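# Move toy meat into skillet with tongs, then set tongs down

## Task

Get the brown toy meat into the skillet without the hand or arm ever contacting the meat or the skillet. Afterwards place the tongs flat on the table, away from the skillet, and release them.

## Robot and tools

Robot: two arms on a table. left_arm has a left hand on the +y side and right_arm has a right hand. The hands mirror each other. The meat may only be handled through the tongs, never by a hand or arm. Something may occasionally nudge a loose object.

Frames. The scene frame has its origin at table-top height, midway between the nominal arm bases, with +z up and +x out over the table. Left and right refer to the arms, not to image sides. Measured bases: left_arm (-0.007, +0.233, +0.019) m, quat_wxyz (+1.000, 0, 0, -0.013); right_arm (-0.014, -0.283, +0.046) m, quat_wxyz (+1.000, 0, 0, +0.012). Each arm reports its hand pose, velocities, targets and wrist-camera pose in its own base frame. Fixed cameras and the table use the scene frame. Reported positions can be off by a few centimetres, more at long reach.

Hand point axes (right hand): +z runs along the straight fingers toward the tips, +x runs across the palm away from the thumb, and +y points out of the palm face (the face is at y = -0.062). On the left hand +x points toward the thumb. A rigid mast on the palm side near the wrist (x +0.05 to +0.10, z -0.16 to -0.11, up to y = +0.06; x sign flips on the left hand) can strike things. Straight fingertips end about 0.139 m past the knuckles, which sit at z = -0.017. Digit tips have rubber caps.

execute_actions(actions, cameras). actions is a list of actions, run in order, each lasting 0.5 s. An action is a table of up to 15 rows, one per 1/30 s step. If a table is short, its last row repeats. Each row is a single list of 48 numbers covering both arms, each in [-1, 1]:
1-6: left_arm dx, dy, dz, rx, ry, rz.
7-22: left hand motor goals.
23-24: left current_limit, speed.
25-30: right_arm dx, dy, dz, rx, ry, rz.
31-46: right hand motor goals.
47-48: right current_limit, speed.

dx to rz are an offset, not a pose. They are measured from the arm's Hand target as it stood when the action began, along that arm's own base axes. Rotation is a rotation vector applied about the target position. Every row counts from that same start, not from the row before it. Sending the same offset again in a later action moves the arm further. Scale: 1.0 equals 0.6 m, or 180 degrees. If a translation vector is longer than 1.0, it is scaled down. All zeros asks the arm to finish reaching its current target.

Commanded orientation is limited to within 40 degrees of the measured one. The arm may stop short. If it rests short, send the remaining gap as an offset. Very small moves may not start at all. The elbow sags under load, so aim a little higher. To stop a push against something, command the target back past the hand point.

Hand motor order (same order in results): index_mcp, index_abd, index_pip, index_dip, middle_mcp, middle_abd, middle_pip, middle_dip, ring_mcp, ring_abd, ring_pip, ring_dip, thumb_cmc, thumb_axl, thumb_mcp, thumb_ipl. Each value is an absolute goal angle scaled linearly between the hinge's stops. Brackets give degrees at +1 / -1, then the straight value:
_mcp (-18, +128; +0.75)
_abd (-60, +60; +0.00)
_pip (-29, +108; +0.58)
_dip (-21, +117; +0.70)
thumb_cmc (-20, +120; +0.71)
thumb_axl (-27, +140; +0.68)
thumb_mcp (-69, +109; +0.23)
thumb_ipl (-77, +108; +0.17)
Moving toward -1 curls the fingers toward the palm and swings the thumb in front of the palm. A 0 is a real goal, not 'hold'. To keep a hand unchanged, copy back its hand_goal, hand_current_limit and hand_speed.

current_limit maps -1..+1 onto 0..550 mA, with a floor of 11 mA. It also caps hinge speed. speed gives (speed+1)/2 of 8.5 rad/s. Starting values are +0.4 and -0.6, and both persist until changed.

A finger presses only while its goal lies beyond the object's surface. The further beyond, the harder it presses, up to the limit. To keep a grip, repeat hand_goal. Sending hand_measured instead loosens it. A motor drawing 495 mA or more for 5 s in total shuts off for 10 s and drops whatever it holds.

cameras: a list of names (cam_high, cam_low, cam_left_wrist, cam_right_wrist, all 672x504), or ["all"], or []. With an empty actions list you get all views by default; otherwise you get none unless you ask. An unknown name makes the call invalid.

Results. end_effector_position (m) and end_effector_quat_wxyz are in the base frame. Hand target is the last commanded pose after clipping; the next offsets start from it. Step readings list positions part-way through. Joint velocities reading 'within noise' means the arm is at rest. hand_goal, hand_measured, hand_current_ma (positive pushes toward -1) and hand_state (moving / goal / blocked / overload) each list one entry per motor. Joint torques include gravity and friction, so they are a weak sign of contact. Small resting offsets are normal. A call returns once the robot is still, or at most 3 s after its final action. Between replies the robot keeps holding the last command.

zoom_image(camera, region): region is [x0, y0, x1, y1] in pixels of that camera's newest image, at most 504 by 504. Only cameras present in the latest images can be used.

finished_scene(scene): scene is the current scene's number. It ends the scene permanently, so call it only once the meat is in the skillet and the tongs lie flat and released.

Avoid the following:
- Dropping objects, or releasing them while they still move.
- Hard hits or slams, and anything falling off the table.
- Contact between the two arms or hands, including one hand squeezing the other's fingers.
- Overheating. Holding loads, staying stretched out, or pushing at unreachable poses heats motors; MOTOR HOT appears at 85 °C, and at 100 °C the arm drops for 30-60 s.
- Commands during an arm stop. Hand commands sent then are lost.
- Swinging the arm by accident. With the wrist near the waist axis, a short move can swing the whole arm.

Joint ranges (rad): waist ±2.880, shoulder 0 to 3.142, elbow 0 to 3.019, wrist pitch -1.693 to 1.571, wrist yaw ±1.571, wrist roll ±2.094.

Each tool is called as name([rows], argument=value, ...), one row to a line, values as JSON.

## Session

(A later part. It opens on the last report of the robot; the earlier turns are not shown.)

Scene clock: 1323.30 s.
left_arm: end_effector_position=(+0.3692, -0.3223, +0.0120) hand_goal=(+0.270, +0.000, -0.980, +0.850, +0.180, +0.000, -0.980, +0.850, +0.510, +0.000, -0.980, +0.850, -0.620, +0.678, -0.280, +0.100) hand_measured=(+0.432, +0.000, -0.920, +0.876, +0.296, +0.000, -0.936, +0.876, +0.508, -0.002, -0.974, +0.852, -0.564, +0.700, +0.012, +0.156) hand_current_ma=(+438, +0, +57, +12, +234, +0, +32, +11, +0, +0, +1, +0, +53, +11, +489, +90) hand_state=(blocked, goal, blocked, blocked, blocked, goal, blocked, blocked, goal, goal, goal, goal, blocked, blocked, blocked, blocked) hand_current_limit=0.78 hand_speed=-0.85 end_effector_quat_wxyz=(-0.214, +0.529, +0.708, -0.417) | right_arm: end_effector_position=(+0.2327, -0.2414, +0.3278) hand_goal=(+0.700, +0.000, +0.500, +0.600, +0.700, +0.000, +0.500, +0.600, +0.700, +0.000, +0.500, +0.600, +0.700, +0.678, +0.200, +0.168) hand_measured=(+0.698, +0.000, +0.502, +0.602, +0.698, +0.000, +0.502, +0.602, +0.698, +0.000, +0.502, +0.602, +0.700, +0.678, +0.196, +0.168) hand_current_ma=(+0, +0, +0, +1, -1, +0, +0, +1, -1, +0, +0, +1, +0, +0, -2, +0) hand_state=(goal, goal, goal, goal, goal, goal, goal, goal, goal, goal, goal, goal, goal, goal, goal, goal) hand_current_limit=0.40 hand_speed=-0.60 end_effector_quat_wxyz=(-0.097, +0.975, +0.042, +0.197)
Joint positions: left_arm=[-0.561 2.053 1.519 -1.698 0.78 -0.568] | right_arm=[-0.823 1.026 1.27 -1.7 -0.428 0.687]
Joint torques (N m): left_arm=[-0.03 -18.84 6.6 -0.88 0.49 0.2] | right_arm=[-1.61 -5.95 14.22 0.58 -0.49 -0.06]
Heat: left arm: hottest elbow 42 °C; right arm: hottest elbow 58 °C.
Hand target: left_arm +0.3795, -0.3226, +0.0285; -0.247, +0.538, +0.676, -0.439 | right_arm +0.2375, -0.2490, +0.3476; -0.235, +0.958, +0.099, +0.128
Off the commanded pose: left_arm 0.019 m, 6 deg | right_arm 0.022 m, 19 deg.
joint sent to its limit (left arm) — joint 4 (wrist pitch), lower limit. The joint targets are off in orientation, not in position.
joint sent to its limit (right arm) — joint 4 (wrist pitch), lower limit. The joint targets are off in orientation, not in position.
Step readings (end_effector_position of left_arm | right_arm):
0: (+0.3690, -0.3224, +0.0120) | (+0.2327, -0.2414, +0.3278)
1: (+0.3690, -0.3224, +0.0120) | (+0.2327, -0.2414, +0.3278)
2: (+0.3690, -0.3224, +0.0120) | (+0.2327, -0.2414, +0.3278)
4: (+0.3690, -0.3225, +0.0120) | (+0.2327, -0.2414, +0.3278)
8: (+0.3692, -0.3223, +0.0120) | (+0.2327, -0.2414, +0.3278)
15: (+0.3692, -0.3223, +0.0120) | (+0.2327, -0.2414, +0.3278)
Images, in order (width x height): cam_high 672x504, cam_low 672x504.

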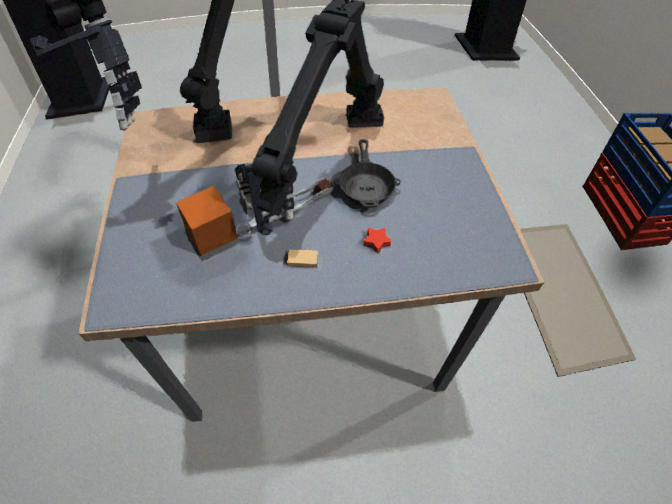

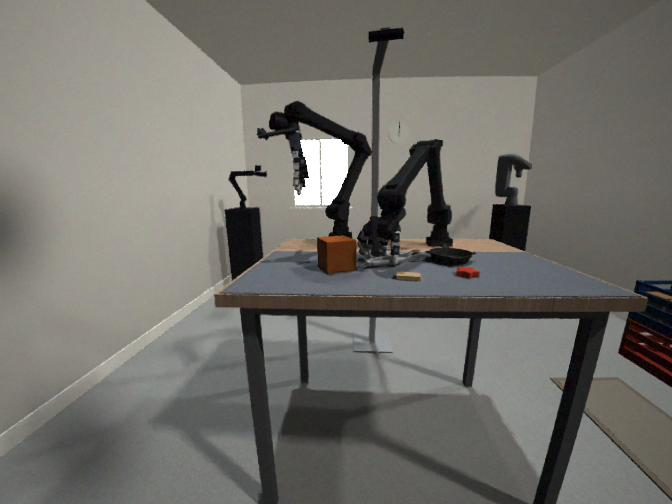

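execute_actions([
  [[0.0,0,0,0,0,0,0.245,0,-0.98,0.85,0.12,0,-0.98,0.85,0.51,0,-0.98,0.85,-0.62,0.677,-0.28,0.1,0.78,-0.85,0,0,0,0,0,0,0.7,0,0.5,0.6,0.7,0,0.5,0.6,0.7,0,0.5,0.6,0.7,0.678,0.2,0.168,0.4,-0.6]],
], cameras=["cam_high","cam_low"])

zoom_image(camera="cam_high", region=[280, 150, 380, 220])

zoom_image(camera="cam_low", region=[360, 225, 480, 285])

Scene clock: 1326.83 s.
left_arm: end_effector_position=(+0.3700, -0.3219, +0.0125) hand_goal=(+0.246, +0.000, -0.980, +0.850, +0.120, +0.000, -0.980, +0.850, +0.510, +0.000, -0.980, +0.850, -0.620, +0.678, -0.280, +0.100) hand_measured=(+0.416, +0.000, -0.910, +0.882, +0.122, +0.000, -0.972, +0.854, +0.508, -0.002, -0.974, +0.852, -0.624, +0.684, +0.024, +0.156) hand_current_ma=(+479, +0, +77, +18, +0, +0, +1, +0, +0, +0, +1, +0, +0, +1, +489, +92) hand_state=(blocked, goal, blocked, blocked, goal, goal, goal, goal, goal, goal, goal, goal, goal, goal, blocked, blocked) hand_current_limit=0.78 hand_speed=-0.85 end_effector_quat_wxyz=(-0.213, +0.529, +0.708, -0.417) | right_arm: end_effector_position=(+0.2327, -0.2414, +0.3278) hand_goal=(+0.700, +0.000, +0.500, +0.600, +0.700, +0.000, +0.500, +0.600, +0.700, +0.000, +0.500, +0.600, +0.700, +0.678, +0.200, +0.168) hand_measured=(+0.698, +0.000, +0.502, +0.602, +0.698, +0.000, +0.502, +0.602, +0.698, +0.000, +0.502, +0.602, +0.700, +0.678, +0.196, +0.168) hand_current_ma=(+0, +0, +0, +1, -1, +0, +0, +1, -1, +0, +0, +1, +0, +0, -2, +0) hand_state=(goal, goal, goal, goal, goal, goal, goal, goal, goal, goal, goal, goal, goal, goal, goal, goal) hand_current_limit=0.40 hand_speed=-0.60 end_effector_quat_wxyz=(-0.097, +0.975, +0.042, +0.197)
Joint positions: left_arm=[-0.559 2.051 1.519 -1.698 0.78 -0.567] | right_arm=[-0.823 1.026 1.27 -1.7 -0.428 0.687]
Joint torques (N m): left_arm=[-0.21 -18.73 6.64 -0.87 0.48 0.19] | right_arm=[-1.2 -5.95 14.04 0.64 -0.49 -0.06]
Heat: left arm: hottest elbow 42 °C; right arm: hottest elbow 58 °C.
Hand target: left_arm +0.3795, -0.3227, +0.0284; -0.247, +0.538, +0.676, -0.439 | right_arm +0.2375, -0.2490, +0.3476; -0.235, +0.958, +0.099, +0.128
Off the commanded pose: left_arm 0.019 m, 6 deg | right_arm 0.022 m, 19 deg.
joint sent to its limit (left arm) — joint 4 (wrist pitch), lower limit. The joint targets are off in orientation, not in position.
joint sent to its limit (right arm) — joint 4 (wrist pitch), lower limit. The joint targets are off in orientation, not in position.
Step readings (end_effector_position of left_arm | right_arm):
0: (+0.3692, -0.3223, +0.0120) | (+0.2327, -0.2414, +0.3278)
1: (+0.3692, -0.3223, +0.0120) | (+0.2327, -0.2414, +0.3278)
2: (+0.3692, -0.3223, +0.0120) | (+0.2327, -0.2414, +0.3278)
4: (+0.3693, -0.3224, +0.0120) | (+0.2327, -0.2414, +0.3278)
8: (+0.3694, -0.3223, +0.0120) | (+0.2327, -0.2414, +0.3278)
15: (+0.3700, -0.3219, +0.0125) | (+0.2327, -0.2414, +0.3278)
Images, in order (width x height): cam_high 672x504, cam_low 672x504.

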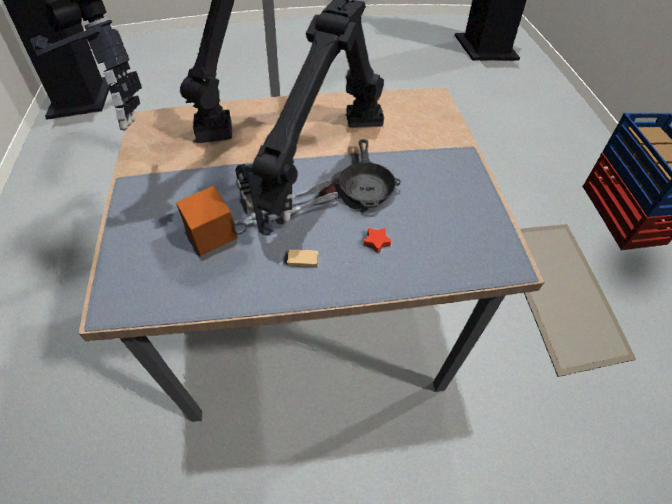

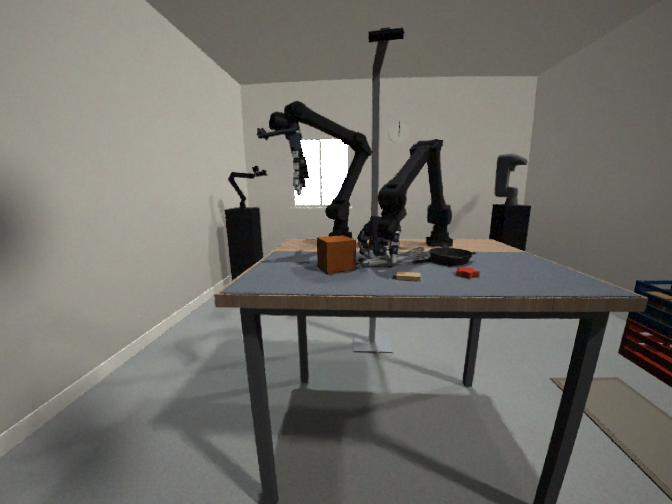

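Scaled by 5.040.

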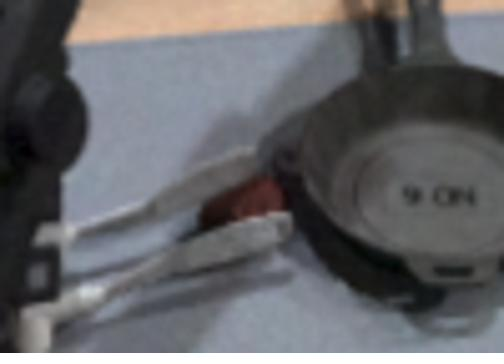

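Scaled by 4.200.

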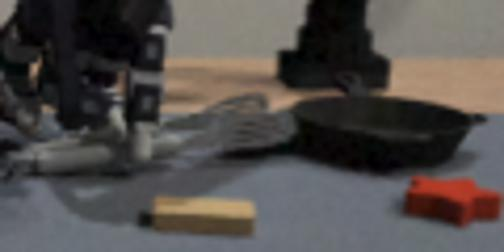

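execute_actions([
  [[0.0,0,0,0,0,0,0.40,0,-0.98,0.85,0.40,0,-0.98,0.85,0.51,0,-0.98,0.85,-0.62,0.677,-0.28,0.1,0.78,-0.8,0,0,0,0,0,0,0.7,0,0.5,0.6,0.7,0,0.5,0.6,0.7,0,0.5,0.6,0.7,0.678,0.2,0.168,0.4,-0.6]],
], cameras=["cam_high","cam_low"])

zoom_image(camera="cam_high", region=[230, 140, 380, 240])

zoom_image(camera="cam_low", region=[340, 215, 460, 285])

Scene clock: 1334.50 s.
left_arm: end_effector_position=(+0.3703, -0.3214, +0.0125) hand_goal=(+0.400, +0.000, -0.980, +0.850, +0.400, +0.000, -0.980, +0.850, +0.510, +0.000, -0.980, +0.850, -0.620, +0.678, -0.280, +0.100) hand_measured=(+0.516, +0.000, -0.898, +0.886, +0.372, +0.000, -0.986, +0.846, +0.508, -0.002, -0.974, +0.852, -0.644, +0.676, +0.024, +0.156) hand_current_ma=(+234, +0, +103, +23, -14, +0, -1, +0, +0, +0, +1, +0, -10, +0, +489, +92) hand_state=(blocked, goal, blocked, blocked, blocked, goal, goal, goal, goal, goal, goal, goal, blocked, goal, blocked, blocked) hand_current_limit=0.78 hand_speed=-0.80 end_effector_quat_wxyz=(-0.213, +0.529, +0.708, -0.417) | right_arm: end_effector_position=(+0.2327, -0.2414, +0.3278) hand_goal=(+0.700, +0.000, +0.500, +0.600, +0.700, +0.000, +0.500, +0.600, +0.700, +0.000, +0.500, +0.600, +0.700, +0.678, +0.200, +0.168) hand_measured=(+0.698, +0.000, +0.502, +0.602, +0.698, +0.000, +0.502, +0.602, +0.698, +0.000, +0.502, +0.602, +0.700, +0.678, +0.196, +0.168) hand_current_ma=(+0, +0, +0, +1, -1, +0, +0, +1, -1, +0, +0, +1, +0, +0, -2, +0) hand_state=(goal, goal, goal, goal, goal, goal, goal, goal, goal, goal, goal, goal, goal, goal, goal, goal) hand_current_limit=0.40 hand_speed=-0.60 end_effector_quat_wxyz=(-0.097, +0.975, +0.042, +0.197)
Joint positions: left_arm=[-0.558 2.051 1.519 -1.698 0.779 -0.567] | right_arm=[-0.823 1.026 1.27 -1.7 -0.428 0.687]
Joint torques (N m): left_arm=[-0.26 -18.73 6.63 -0.88 0.53 0.19] | right_arm=[-1.85 -6.3 14.16 0.59 -0.52 -0.07]
Heat: left arm: hottest elbow 41 °C; right arm: hottest elbow 58 °C.
Hand target: left_arm +0.3795, -0.3227, +0.0284; -0.247, +0.538, +0.676, -0.439 | right_arm +0.2375, -0.2490, +0.3476; -0.235, +0.958, +0.099, +0.128
Off the commanded pose: left_arm 0.018 m, 6 deg | right_arm 0.022 m, 19 deg.
joint sent to its limit (left arm) — joint 4 (wrist pitch), lower limit. The joint targets are off in orientation, not in position.
joint sent to its limit (right arm) — joint 4 (wrist pitch), lower limit. The joint targets are off in orientation, not in position.
Step readings (end_effector_position of left_arm | right_arm):
0: (+0.3700, -0.3219, +0.0125) | (+0.2327, -0.2414, +0.3278)
1: (+0.3700, -0.3219, +0.0125) | (+0.2327, -0.2414, +0.3278)
2: (+0.3700, -0.3219, +0.0125) | (+0.2327, -0.2414, +0.3278)
4: (+0.3700, -0.3219, +0.0125) | (+0.2327, -0.2414, +0.3278)
8: (+0.3700, -0.3217, +0.0125) | (+0.2327, -0.2414, +0.3278)
15: (+0.3702, -0.3215, +0.0125) | (+0.2327, -0.2414, +0.3278)
Images, in order (width x height): cam_high 672x504, cam_low 672x504.

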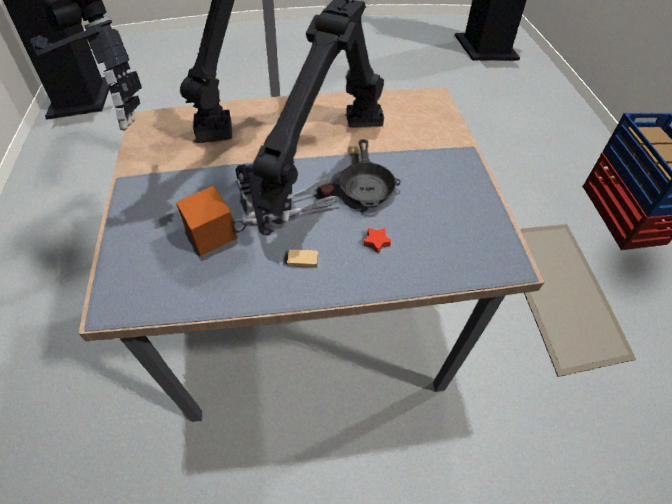

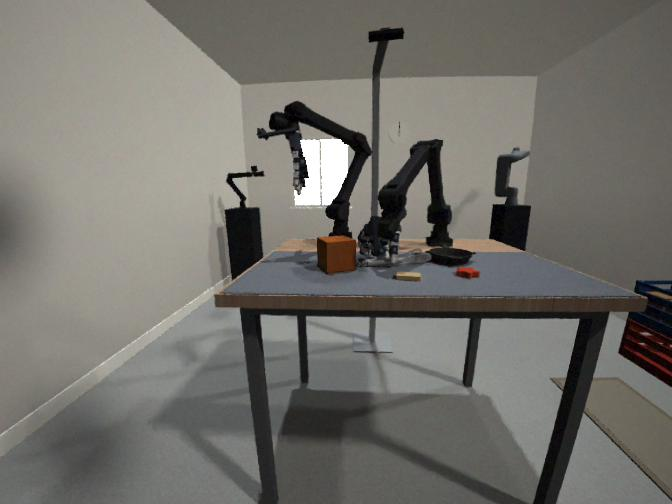

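Scaled by 3.360.

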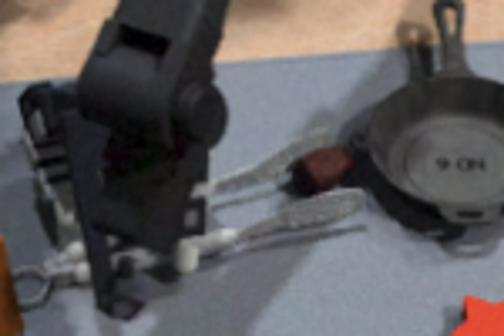

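Scaled by 4.200.

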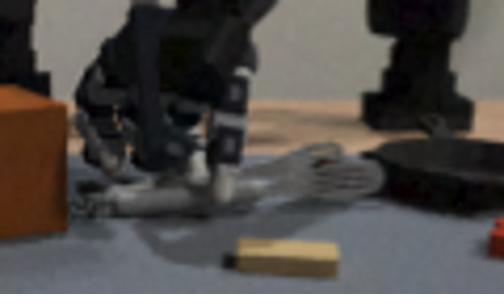

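execute_actions([
  [[0.0,0,0,0,0,0,0.60,0,-0.98,0.85,0.60,0,-0.98,0.85,0.7,0,-0.98,0.85,-0.62,0.677,-0.28,0.1,0.78,-0.8,0,0,0,0,0,0,0.7,0,0.5,0.6,0.7,0,0.5,0.6,0.7,0,0.5,0.6,0.7,0.678,0.2,0.168,0.4,-0.6]],
  [[0.0,0,0,0,0,0,0.85,0,-0.98,0.85,0.85,0,-0.98,0.85,0.93,0,-0.98,0.85,-0.62,0.677,-0.1,0.1,0.78,-0.75,0,0,0,0,0,0,0.7,0,0.5,0.6,0.7,0,0.5,0.6,0.7,0,0.5,0.6,0.7,0.678,0.2,0.168,0.4,-0.6]],
  [[0.0,0,0,0,0,0,0.93,0,-0.98,0.85,0.93,0,-0.98,0.85,0.93,0,-0.98,0.85,-0.62,0.677,0.15,0.1,0.78,-0.75,0,0,0,0,0,0,0.7,0,0.5,0.6,0.7,0,0.5,0.6,0.7,0,0.5,0.6,0.7,0.678,0.2,0.168,0.4,-0.6]],
], cameras=["cam_high","cam_low"])

zoom_image(camera="cam_high", region=[230, 140, 380, 240])

zoom_image(camera="cam_low", region=[340, 215, 460, 285])

Scene clock: 1342.13 s.
left_arm: end_effector_position=(+0.3743, -0.3206, +0.0196) hand_goal=(+0.930, +0.000, -0.980, +0.850, +0.930, +0.000, -0.980, +0.850, +0.930, +0.000, -0.980, +0.850, -0.620, +0.678, +0.150, +0.100) hand_measured=(+0.914, +0.000, -0.974, +0.852, +0.916, +0.000, -0.982, +0.848, +0.914, -0.002, -0.974, +0.852, -0.622, +0.676, +0.144, +0.102) hand_current_ma=(-5, +0, +1, +0, -3, +0, +0, +0, -4, +0, +1, +0, +0, +0, -1, +0) hand_state=(goal, goal, goal, goal, goal, goal, goal, goal, goal, goal, goal, goal, goal, goal, goal, goal) hand_current_limit=0.78 hand_speed=-0.75 end_effector_quat_wxyz=(-0.202, +0.533, +0.707, -0.418) | right_arm: end_effector_position=(+0.2327, -0.2414, +0.3278) hand_goal=(+0.700, +0.000, +0.500, +0.600, +0.700, +0.000, +0.500, +0.600, +0.700, +0.000, +0.500, +0.600, +0.700, +0.678, +0.200, +0.168) hand_measured=(+0.698, +0.000, +0.502, +0.602, +0.698, +0.000, +0.502, +0.602, +0.698, +0.000, +0.502, +0.602, +0.700, +0.678, +0.196, +0.168) hand_current_ma=(+0, +0, +0, +1, -1, +0, +0, +1, -1, +0, +0, +1, +0, +0, -2, +0) hand_state=(goal, goal, goal, goal, goal, goal, goal, goal, goal, goal, goal, goal, goal, goal, goal, goal) hand_current_limit=0.40 hand_speed=-0.60 end_effector_quat_wxyz=(-0.097, +0.975, +0.042, +0.197)
Joint positions: left_arm=[-0.552 2.036 1.519 -1.698 0.78 -0.557] | right_arm=[-0.823 1.026 1.27 -1.7 -0.428 0.687]
Joint torques (N m): left_arm=[-0.85 -17.38 6.71 -0.9 0.53 0.1] | right_arm=[-1.2 -6.01 14.15 0.72 -0.51 -0.09]
Heat: left arm: hottest elbow 41 °C; right arm: hottest elbow 58 °C.
Hand target: left_arm +0.3795, -0.3227, +0.0285; -0.246, +0.538, +0.676, -0.439 | right_arm +0.2375, -0.2490, +0.3476; -0.235, +0.958, +0.099, +0.128
Off the commanded pose: left_arm 0.011 m, 7 deg | right_arm 0.022 m, 19 deg.
joint sent to its limit (left arm) — joint 4 (wrist pitch), lower limit. The joint targets are off in orientation, not in position.
joint sent to its limit (right arm) — joint 4 (wrist pitch), lower limit. The joint targets are off in orientation, not in position.
Step readings (end_effector_position of left_arm | right_arm):
0: (+0.3703, -0.3214, +0.0125) | (+0.2327, -0.2414, +0.3278)
1: (+0.3703, -0.3214, +0.0125) | (+0.2327, -0.2414, +0.3278)
2: (+0.3703, -0.3214, +0.0125) | (+0.2327, -0.2414, +0.3278)
4: (+0.3705, -0.3213, +0.0125) | (+0.2327, -0.2414, +0.3278)
8: (+0.3709, -0.3212, +0.0128) | (+0.2327, -0.2414, +0.3278)
15: (+0.3727, -0.3208, +0.0155) | (+0.2327, -0.2414, +0.3278)
16: (+0.3727, -0.3208, +0.0154) | (+0.2327, -0.2414, +0.3278)
17: (+0.3727, -0.3208, +0.0154) | (+0.2327, -0.2414, +0.3278)
19: (+0.3728, -0.3209, +0.0156) | (+0.2327, -0.2414, +0.3278)
23: (+0.3736, -0.3206, +0.0174) | (+0.2327, -0.2414, +0.3278)
30: (+0.3743, -0.3206, +0.0196) | (+0.2327, -0.2414, +0.3278)
31: (+0.3743, -0.3206, +0.0196) | (+0.2327, -0.2414, +0.3278)
32: (+0.3743, -0.3206, +0.0196) | (+0.2327, -0.2414, +0.3278)
34: (+0.3743, -0.3206, +0.0196) | (+0.2327, -0.2414, +0.3278)
38: (+0.3743, -0.3206, +0.0196) | (+0.2327, -0.2414, +0.3278)
45: (+0.3743, -0.3206, +0.0196) | (+0.2327, -0.2414, +0.3278)
Images, in order (width x height): cam_high 672x504, cam_low 672x504.

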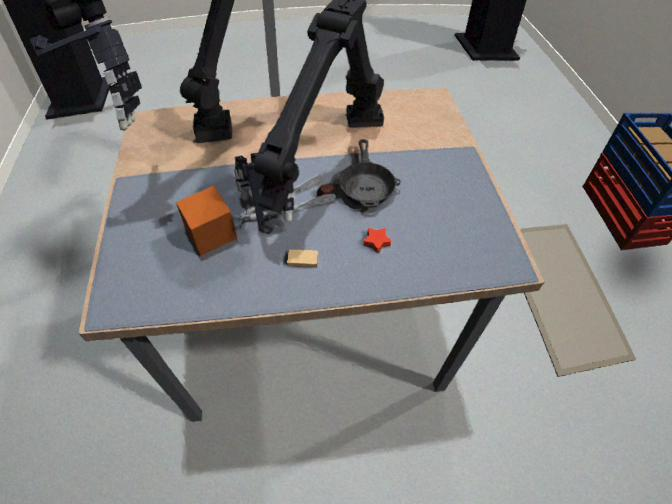

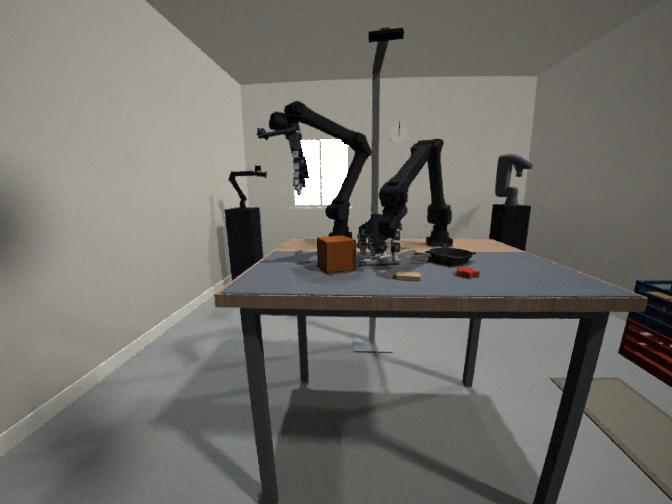

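Scaled by 3.360.

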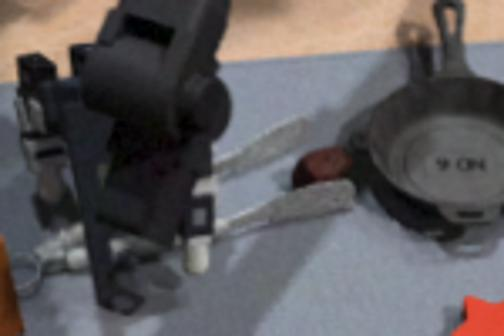

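Scaled by 4.200.

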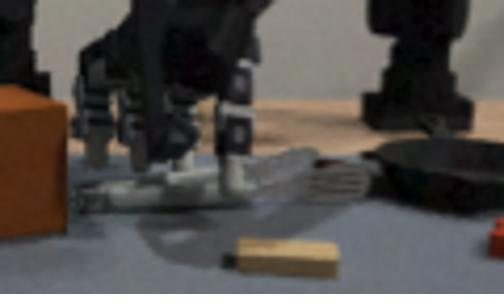

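execute_actions([
  [[-0.015,0.03,0,0,0,0,0.93,0,-0.98,0.85,0.93,0,-0.98,0.85,0.93,0,-0.98,0.85,-0.62,0.677,0.15,0.1,0.78,-0.75,0,0,0,0,0,0,0.7,0,0.5,0.6,0.7,0,0.5,0.6,0.7,0,0.5,0.6,0.7,0.678,0.2,0.168,0.4,-0.6]],
], cameras=["cam_high","cam_low"])

zoom_image(camera="cam_high", region=[230, 140, 380, 240])

zoom_image(camera="cam_low", region=[340, 215, 460, 285])

Scene clock: 1371.57 s.
left_arm: end_effector_position=(+0.3660, -0.3070, +0.0158) hand_goal=(+0.930, +0.000, -0.980, +0.850, +0.930, +0.000, -0.980, +0.850, +0.930, +0.000, -0.980, +0.850, -0.620, +0.678, +0.150, +0.100) hand_measured=(+0.914, +0.000, -0.974, +0.852, +0.916, +0.000, -0.982, +0.848, +0.914, -0.002, -0.974, +0.852, -0.620, +0.676, +0.144, +0.102) hand_current_ma=(-5, +0, +1, +0, -3, +0, +0, +0, -4, +0, +1, +0, +0, +0, -1, +0) hand_state=(goal, goal, goal, goal, goal, goal, goal, goal, goal, goal, goal, goal, goal, goal, goal, goal) hand_current_limit=0.78 hand_speed=-0.75 end_effector_quat_wxyz=(-0.210, +0.532, +0.706, -0.417) | right_arm: end_effector_position=(+0.2327, -0.2414, +0.3278) hand_goal=(+0.700, +0.000, +0.500, +0.600, +0.700, +0.000, +0.500, +0.600, +0.700, +0.000, +0.500, +0.600, +0.700, +0.678, +0.200, +0.168) hand_measured=(+0.698, +0.000, +0.502, +0.602, +0.698, +0.000, +0.502, +0.602, +0.698, +0.000, +0.502, +0.602, +0.700, +0.678, +0.196, +0.168) hand_current_ma=(+0, +0, +0, +1, -1, +0, +0, +1, -1, +0, +0, +1, +0, +0, -2, +0) hand_state=(goal, goal, goal, goal, goal, goal, goal, goal, goal, goal, goal, goal, goal, goal, goal, goal) hand_current_limit=0.40 hand_speed=-0.60 end_effector_quat_wxyz=(-0.097, +0.975, +0.042, +0.197)
Joint positions: left_arm=[-0.539 2.022 1.477 -1.698 0.767 -0.539] | right_arm=[-0.823 1.026 1.27 -1.7 -0.428 0.687]
Joint torques (N m): left_arm=[-0.21 -18.26 5.53 -0.95 0.47 0.19] | right_arm=[-1.26 -6.42 14.22 0.58 -0.45 -0.04]
Heat: left arm: hottest elbow 40 °C; right arm: hottest elbow 58 °C.
Hand target: left_arm +0.3705, -0.3047, +0.0285; -0.247, +0.538, +0.676, -0.439 | right_arm +0.2375, -0.2490, +0.3476; -0.235, +0.958, +0.099, +0.128
Off the commanded pose: left_arm 0.014 m, 6 deg | right_arm 0.022 m, 19 deg.
joint sent to its limit (left arm) — joint 4 (wrist pitch), lower limit. The joint targets are off in orientation, not in position.
joint sent to its limit (right arm) — joint 4 (wrist pitch), lower limit. The joint targets are off in orientation, not in position.
Step readings (end_effector_position of left_arm | right_arm):
0: (+0.3743, -0.3206, +0.0196) | (+0.2327, -0.2414, +0.3278)
1: (+0.3743, -0.3206, +0.0195) | (+0.2327, -0.2414, +0.3278)
2: (+0.3741, -0.3203, +0.0193) | (+0.2327, -0.2414, +0.3278)
4: (+0.3715, -0.3176, +0.0181) | (+0.2327, -0.2414, +0.3278)
8: (+0.3650, -0.3102, +0.0146) | (+0.2327, -0.2414, +0.3278)
15: (+0.3653, -0.3067, +0.0139) | (+0.2327, -0.2414, +0.3278)
Images, in order (width x height): cam_high 672x504, cam_low 672x504.

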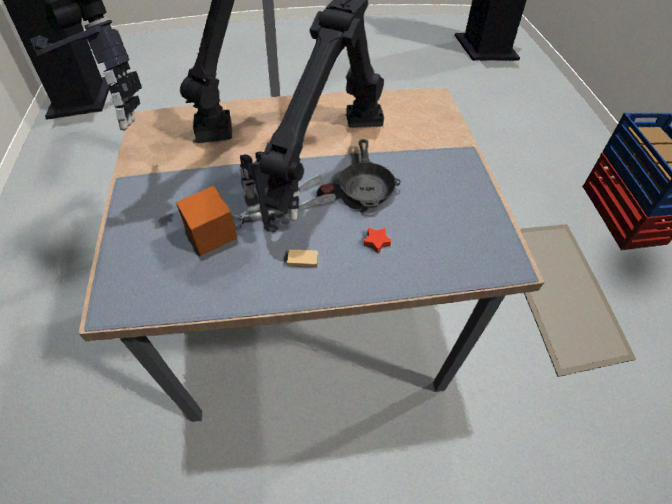

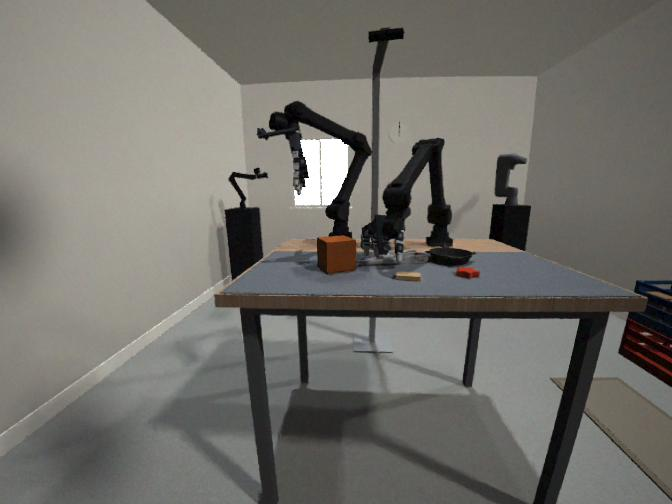

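Scaled by 3.360.

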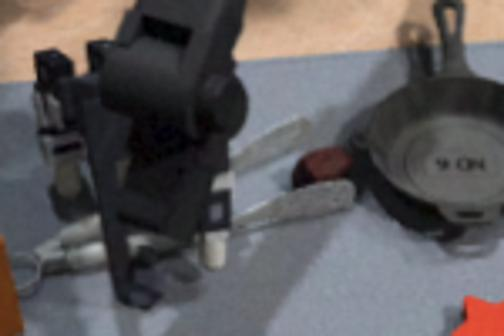

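Scaled by 4.200.

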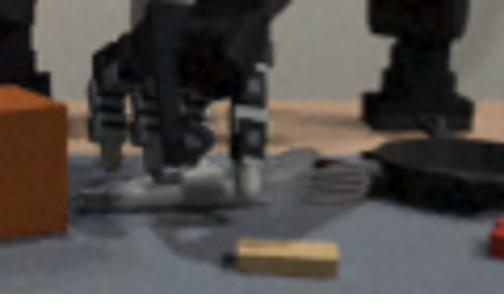

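execute_actions([
  [[0,0,-0.02,0,0,0,0.93,0,-0.98,0.85,0.93,0,-0.98,0.85,0.93,0,-0.98,0.85,-0.62,0.677,0.15,0.1,0.78,-0.75,0,0,0,0,0,0,0.7,0,0.5,0.6,0.7,0,0.5,0.6,0.7,0,0.5,0.6,0.7,0.678,0.2,0.168,0.4,-0.6]],
  [[0,0,0,0,0,0,0.90,0,-0.98,0.85,0.90,0,-0.98,0.85,0.93,0,-0.98,0.85,-0.62,0.677,-0.05,0.1,0.78,-0.8,0,0,0,0,0,0,0.7,0,0.5,0.6,0.7,0,0.5,0.6,0.7,0,0.5,0.6,0.7,0.678,0.2,0.168,0.4,-0.6]],
], cameras=["cam_high","cam_low"])

zoom_image(camera="cam_high", region=[230, 140, 380, 240])

zoom_image(camera="cam_low", region=[340, 215, 460, 285])

Scene clock: 1378.13 s.
left_arm: end_effector_position=(+0.3668, -0.3080, +0.0156) hand_goal=(+0.900, +0.000, -0.980, +0.850, +0.900, +0.000, -0.980, +0.850, +0.930, +0.000, -0.980, +0.850, -0.620, +0.678, -0.050, +0.100) hand_measured=(+0.896, +0.000, -0.974, +0.852, +0.896, +0.000, -0.982, +0.848, +0.914, -0.002, -0.974, +0.852, -0.620, +0.676, -0.048, +0.102) hand_current_ma=(+0, +0, +1, +0, +0, +0, +0, +0, -4, +0, +1, +0, +0, +0, +0, +0) hand_state=(goal, goal, goal, goal, goal, goal, goal, goal, goal, goal, goal, goal, goal, goal, goal, goal) hand_current_limit=0.78 hand_speed=-0.80 end_effector_quat_wxyz=(-0.207, +0.538, +0.702, -0.418) | right_arm: end_effector_position=(+0.2327, -0.2414, +0.3278) hand_goal=(+0.700, +0.000, +0.500, +0.600, +0.700, +0.000, +0.500, +0.600, +0.700, +0.000, +0.500, +0.600, +0.700, +0.678, +0.200, +0.168) hand_measured=(+0.698, +0.000, +0.502, +0.602, +0.698, +0.000, +0.502, +0.602, +0.698, +0.000, +0.502, +0.602, +0.700, +0.678, +0.196, +0.168) hand_current_ma=(+0, +0, +0, +1, -1, +0, +0, +1, -1, +0, +0, +1, +0, +0, -2, +0) hand_state=(goal, goal, goal, goal, goal, goal, goal, goal, goal, goal, goal, goal, goal, goal, goal, goal) hand_current_limit=0.40 hand_speed=-0.60 end_effector_quat_wxyz=(-0.097, +0.975, +0.042, +0.197)
Joint positions: left_arm=[-0.539 2.022 1.477 -1.698 0.766 -0.522] | right_arm=[-0.823 1.026 1.27 -1.7 -0.428 0.687]
Joint torques (N m): left_arm=[-0.09 -16.03 5.81 -0.95 0.48 0.18] | right_arm=[-1.38 -6.3 14.28 0.58 -0.51 -0.08]
Heat: left arm: hottest elbow 39 °C; right arm: hottest elbow 58 °C.
Hand target: left_arm +0.3706, -0.3047, +0.0165; -0.246, +0.538, +0.676, -0.439 | right_arm +0.2375, -0.2490, +0.3476; -0.235, +0.958, +0.099, +0.128
Off the commanded pose: left_arm 0.005 m, 6 deg | right_arm 0.022 m, 19 deg.
joint sent to its limit (left arm) — joint 4 (wrist pitch), lower limit. The joint targets are off in orientation, not in position.
joint sent to its limit (right arm) — joint 4 (wrist pitch), lower limit. The joint targets are off in orientation, not in position.
Step readings (end_effector_position of left_arm | right_arm):
0: (+0.3660, -0.3070, +0.0158) | (+0.2327, -0.2414, +0.3278)
1: (+0.3660, -0.3070, +0.0158) | (+0.2327, -0.2414, +0.3278)
2: (+0.3660, -0.3071, +0.0157) | (+0.2327, -0.2414, +0.3278)
4: (+0.3662, -0.3074, +0.0157) | (+0.2327, -0.2414, +0.3278)
8: (+0.3666, -0.3076, +0.0157) | (+0.2327, -0.2414, +0.3278)
15: (+0.3668, -0.3079, +0.0156) | (+0.2327, -0.2414, +0.3278)
16: (+0.3668, -0.3080, +0.0156) | (+0.2327, -0.2414, +0.3278)
17: (+0.3668, -0.3080, +0.0156) | (+0.2327, -0.2414, +0.3278)
19: (+0.3668, -0.3080, +0.0156) | (+0.2327, -0.2414, +0.3278)
23: (+0.3668, -0.3080, +0.0156) | (+0.2327, -0.2414, +0.3278)
30: (+0.3668, -0.3080, +0.0156) | (+0.2327, -0.2414, +0.3278)
Images, in order (width x height): cam_high 672x504, cam_low 672x504.

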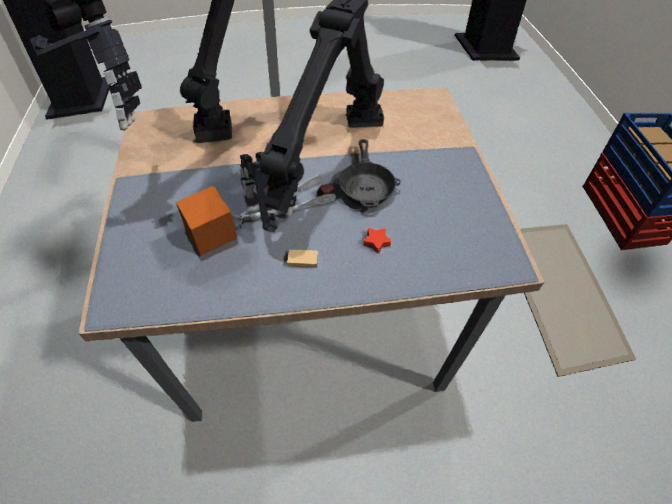

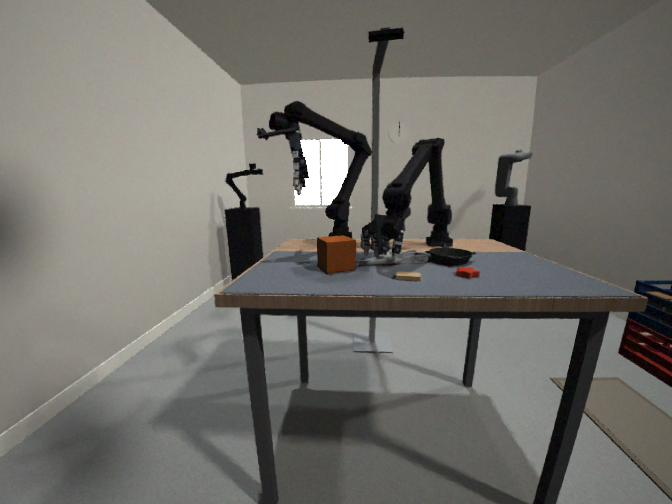

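Scaled by 3.360.

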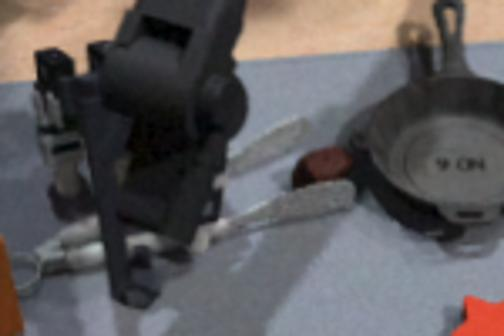

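Scaled by 4.200.

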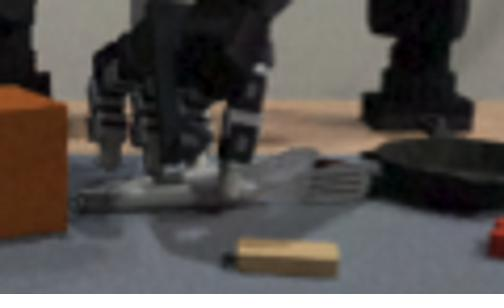

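execute_actions([
  [[0,0,0,0,0,0,0.93,0,-0.98,0.85,0.93,0,-0.98,0.85,0.93,0,-0.98,0.85,-0.62,0.677,0.15,0.1,0.78,-0.7,0,0,0,0,0,0,0.7,0,0.5,0.6,0.7,0,0.5,0.6,0.7,0,0.5,0.6,0.7,0.678,0.2,0.168,0.4,-0.6]],
  [[0,0,-0.02,0,0,0,0.93,0,-0.98,0.85,0.93,0,-0.98,0.85,0.93,0,-0.98,0.85,-0.62,0.677,0.15,0.1,0.78,-0.8,0,0,0,0,0,0,0.7,0,0.5,0.6,0.7,0,0.5,0.6,0.7,0,0.5,0.6,0.7,0.678,0.2,0.168,0.4,-0.6]],
], cameras=["cam_high","cam_low"])

zoom_image(camera="cam_high", region=[230, 140, 380, 240])

zoom_image(camera="cam_low", region=[340, 215, 460, 285])

Scene clock: 1384.40 s.
left_arm: end_effector_position=(+0.3662, -0.3077, +0.0081) hand_goal=(+0.930, +0.000, -0.980, +0.850, +0.930, +0.000, -0.980, +0.850, +0.930, +0.000, -0.980, +0.850, -0.620, +0.678, +0.150, +0.100) hand_measured=(+0.920, +0.000, -0.984, +0.850, +0.916, +0.000, -0.982, +0.848, +0.914, -0.002, -0.974, +0.852, -0.620, +0.676, +0.144, +0.102) hand_current_ma=(-2, +0, +0, +0, -3, +0, +0, +0, -4, +0, +1, +0, +0, +0, -1, +0) hand_state=(goal, goal, goal, goal, goal, goal, goal, goal, goal, goal, goal, goal, goal, goal, goal, goal) hand_current_limit=0.78 hand_speed=-0.80 end_effector_quat_wxyz=(-0.210, +0.539, +0.698, -0.421) | right_arm: end_effector_position=(+0.2327, -0.2414, +0.3278) hand_goal=(+0.700, +0.000, +0.500, +0.600, +0.700, +0.000, +0.500, +0.600, +0.700, +0.000, +0.500, +0.600, +0.700, +0.678, +0.200, +0.168) hand_measured=(+0.698, +0.000, +0.502, +0.602, +0.698, +0.000, +0.502, +0.602, +0.698, +0.000, +0.502, +0.602, +0.700, +0.678, +0.196, +0.168) hand_current_ma=(+0, +0, +0, +1, -1, +0, +0, +1, -1, +0, +0, +1, +0, +0, -2, +0) hand_state=(goal, goal, goal, goal, goal, goal, goal, goal, goal, goal, goal, goal, goal, goal, goal, goal) hand_current_limit=0.40 hand_speed=-0.60 end_effector_quat_wxyz=(-0.097, +0.975, +0.042, +0.197)
Joint positions: left_arm=[-0.538 2.038 1.477 -1.698 0.766 -0.507] | right_arm=[-0.823 1.026 1.27 -1.7 -0.428 0.687]
Joint torques (N m): left_arm=[-0.09 -15.15 6.11 -0.98 0.42 0.19] | right_arm=[-1.73 -6.3 14.15 0.57 -0.49 -0.07]
Heat: left arm: hottest elbow 39 °C; right arm: hottest elbow 58 °C.
Hand target: left_arm +0.3706, -0.3047, +0.0046; -0.246, +0.538, +0.676, -0.439 | right_arm +0.2375, -0.2490, +0.3476; -0.235, +0.958, +0.099, +0.128
Off the commanded pose: left_arm 0.006 m, 5 deg | right_arm 0.022 m, 19 deg.
joint sent to its limit (left arm) — joint 4 (wrist pitch), lower limit. The joint targets are off in orientation, not in position.
joint sent to its limit (right arm) — joint 4 (wrist pitch), lower limit. The joint targets are off in orientation, not in position.
Step readings (end_effector_position of left_arm | right_arm):
0: (+0.3669, -0.3081, +0.0156) | (+0.2327, -0.2414, +0.3278)
1: (+0.3669, -0.3081, +0.0156) | (+0.2327, -0.2414, +0.3278)
2: (+0.3669, -0.3081, +0.0156) | (+0.2327, -0.2414, +0.3278)
4: (+0.3669, -0.3080, +0.0156) | (+0.2327, -0.2414, +0.3278)
8: (+0.3669, -0.3080, +0.0156) | (+0.2327, -0.2414, +0.3278)
15: (+0.3669, -0.3080, +0.0156) | (+0.2327, -0.2414, +0.3278)
16: (+0.3669, -0.3080, +0.0156) | (+0.2327, -0.2414, +0.3278)
17: (+0.3669, -0.3081, +0.0156) | (+0.2327, -0.2414, +0.3278)
19: (+0.3672, -0.3080, +0.0152) | (+0.2327, -0.2414, +0.3278)
23: (+0.3668, -0.3079, +0.0118) | (+0.2327, -0.2414, +0.3278)
30: (+0.3662, -0.3077, +0.0081) | (+0.2327, -0.2414, +0.3278)
Images, in order (width x height): cam_high 672x504, cam_low 672x504.

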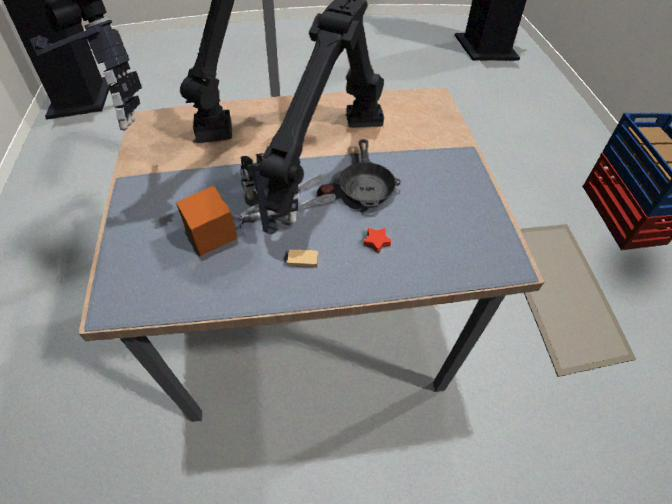

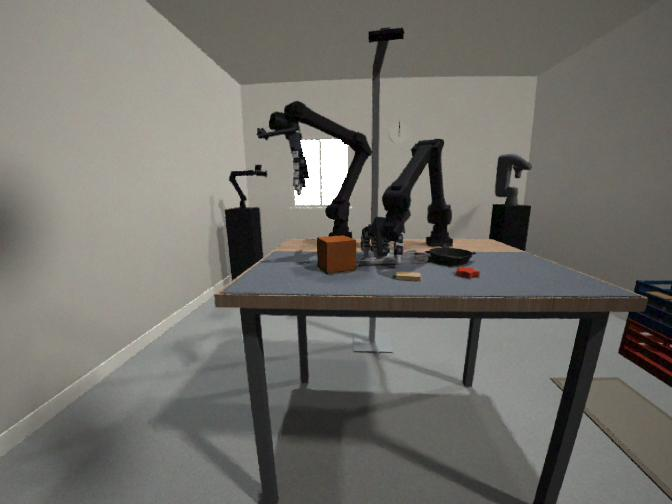

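Scaled by 3.360.

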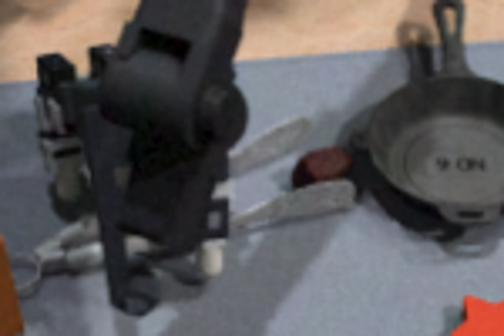

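Scaled by 4.200.

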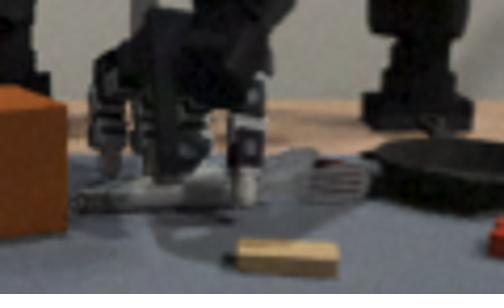

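execute_actions([
  [[0,0,0,0,0,0,0.88,0,-0.98,0.85,0.82,0,-0.98,0.85,0.93,0,-0.98,0.85,-0.62,0.677,0.0,0.1,0.78,-0.8,0,0,0,0,0,0,0.7,0,0.5,0.6,0.7,0,0.5,0.6,0.7,0,0.5,0.6,0.7,0.678,0.2,0.168,0.4,-0.6]],
  [[0,0,0,0,0,0,0.80,0,-0.98,0.85,0.74,0,-0.98,0.85,0.93,0,-0.98,0.85,-0.62,0.677,-0.12,0.1,0.78,-0.8,0,0,0,0,0,0,0.7,0,0.5,0.6,0.7,0,0.5,0.6,0.7,0,0.5,0.6,0.7,0.678,0.2,0.168,0.4,-0.6]],
], cameras=["cam_high","cam_low"])

zoom_image(camera="cam_high", region=[230, 140, 380, 240])

zoom_image(camera="cam_low", region=[340, 215, 460, 285])

Scene clock: 1390.63 s.
left_arm: end_effector_position=(+0.3655, -0.3079, +0.0086) hand_goal=(+0.800, +0.000, -0.980, +0.850, +0.740, +0.000, -0.980, +0.850, +0.930, +0.000, -0.980, +0.850, -0.620, +0.678, -0.120, +0.100) hand_measured=(+0.842, +0.000, -0.974, +0.854, +0.772, +0.000, -0.970, +0.854, +0.916, -0.002, -0.974, +0.852, -0.620, +0.678, -0.042, +0.112) hand_current_ma=(+32, +0, +1, +0, +19, +0, +2, +0, -4, +0, +1, +0, +0, +0, +153, +5) hand_state=(blocked, goal, goal, goal, blocked, goal, goal, goal, goal, goal, goal, goal, goal, goal, blocked, goal) hand_current_limit=0.78 hand_speed=-0.80 end_effector_quat_wxyz=(-0.211, +0.538, +0.698, -0.422) | right_arm: end_effector_position=(+0.2327, -0.2414, +0.3278) hand_goal=(+0.700, +0.000, +0.500, +0.600, +0.700, +0.000, +0.500, +0.600, +0.700, +0.000, +0.500, +0.600, +0.700, +0.678, +0.200, +0.168) hand_measured=(+0.698, +0.000, +0.502, +0.602, +0.698, +0.000, +0.502, +0.602, +0.698, +0.000, +0.502, +0.602, +0.700, +0.678, +0.196, +0.168) hand_current_ma=(+0, +0, +0, +1, -1, +0, +0, +1, -1, +0, +0, +1, +0, +0, -2, +0) hand_state=(goal, goal, goal, goal, goal, goal, goal, goal, goal, goal, goal, goal, goal, goal, goal, goal) hand_current_limit=0.40 hand_speed=-0.60 end_effector_quat_wxyz=(-0.097, +0.975, +0.042, +0.197)
Joint positions: left_arm=[-0.538 2.038 1.477 -1.7 0.769 -0.506] | right_arm=[-0.823 1.026 1.27 -1.7 -0.428 0.687]
Joint torques (N m): left_arm=[-0.09 -15.15 6.11 -0.87 0.31 0.2] | right_arm=[-1.26 -6.3 14.13 0.68 -0.52 -0.04]
Heat: left arm: hottest elbow 39 °C; right arm: hottest elbow 58 °C.
Hand target: left_arm +0.3706, -0.3047, +0.0046; -0.246, +0.539, +0.676, -0.439 | right_arm +0.2375, -0.2490, +0.3476; -0.235, +0.958, +0.099, +0.128
Off the commanded pose: left_arm 0.007 m, 5 deg | right_arm 0.022 m, 19 deg.
joint read past its limit (left arm) — joint 4 (wrist pitch), lower limit.
joint sent to its limit (left arm) — joint 4 (wrist pitch), lower limit. The joint targets are off in orientation, not in position.
joint sent to its limit (right arm) — joint 4 (wrist pitch), lower limit. The joint targets are off in orientation, not in position.
Step readings (end_effector_position of left_arm | right_arm):
0: (+0.3662, -0.3077, +0.0081) | (+0.2327, -0.2414, +0.3278)
1: (+0.3662, -0.3077, +0.0081) | (+0.2327, -0.2414, +0.3278)
2: (+0.3662, -0.3077, +0.0081) | (+0.2327, -0.2414, +0.3278)
4: (+0.3661, -0.3079, +0.0082) | (+0.2327, -0.2414, +0.3278)
8: (+0.3661, -0.3079, +0.0082) | (+0.2327, -0.2414, +0.3278)
15: (+0.3661, -0.3079, +0.0082) | (+0.2327, -0.2414, +0.3278)
16: (+0.3661, -0.3079, +0.0082) | (+0.2327, -0.2414, +0.3278)
17: (+0.3660, -0.3079, +0.0083) | (+0.2327, -0.2414, +0.3278)
19: (+0.3655, -0.3079, +0.0086) | (+0.2327, -0.2414, +0.3278)
23: (+0.3655, -0.3079, +0.0086) | (+0.2327, -0.2414, +0.3278)
30: (+0.3655, -0.3079, +0.0086) | (+0.2327, -0.2414, +0.3278)
Images, in order (width x height): cam_high 672x504, cam_low 672x504.

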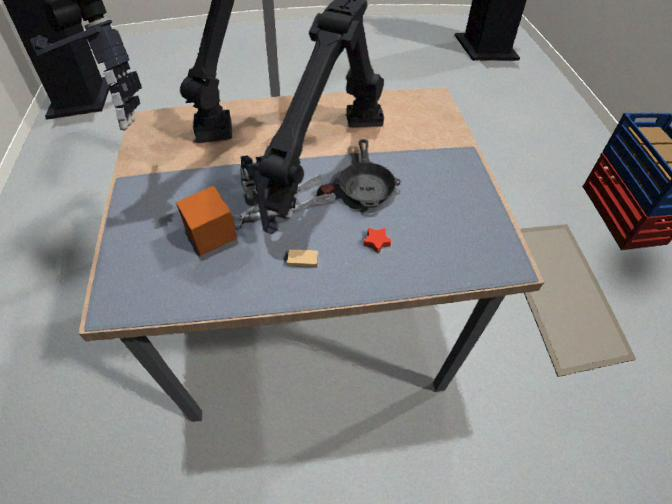

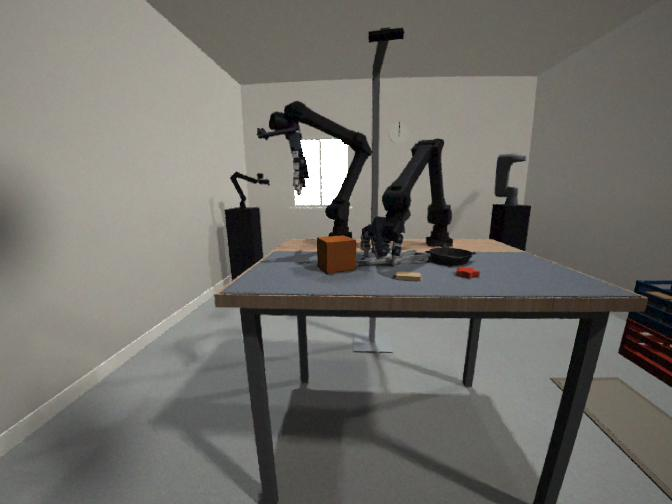

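Scaled by 3.360.

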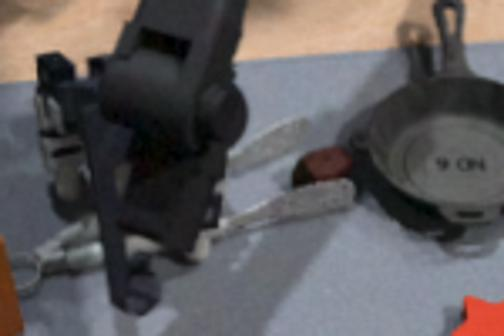

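Scaled by 4.200.

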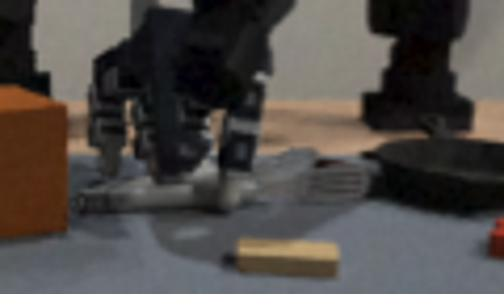

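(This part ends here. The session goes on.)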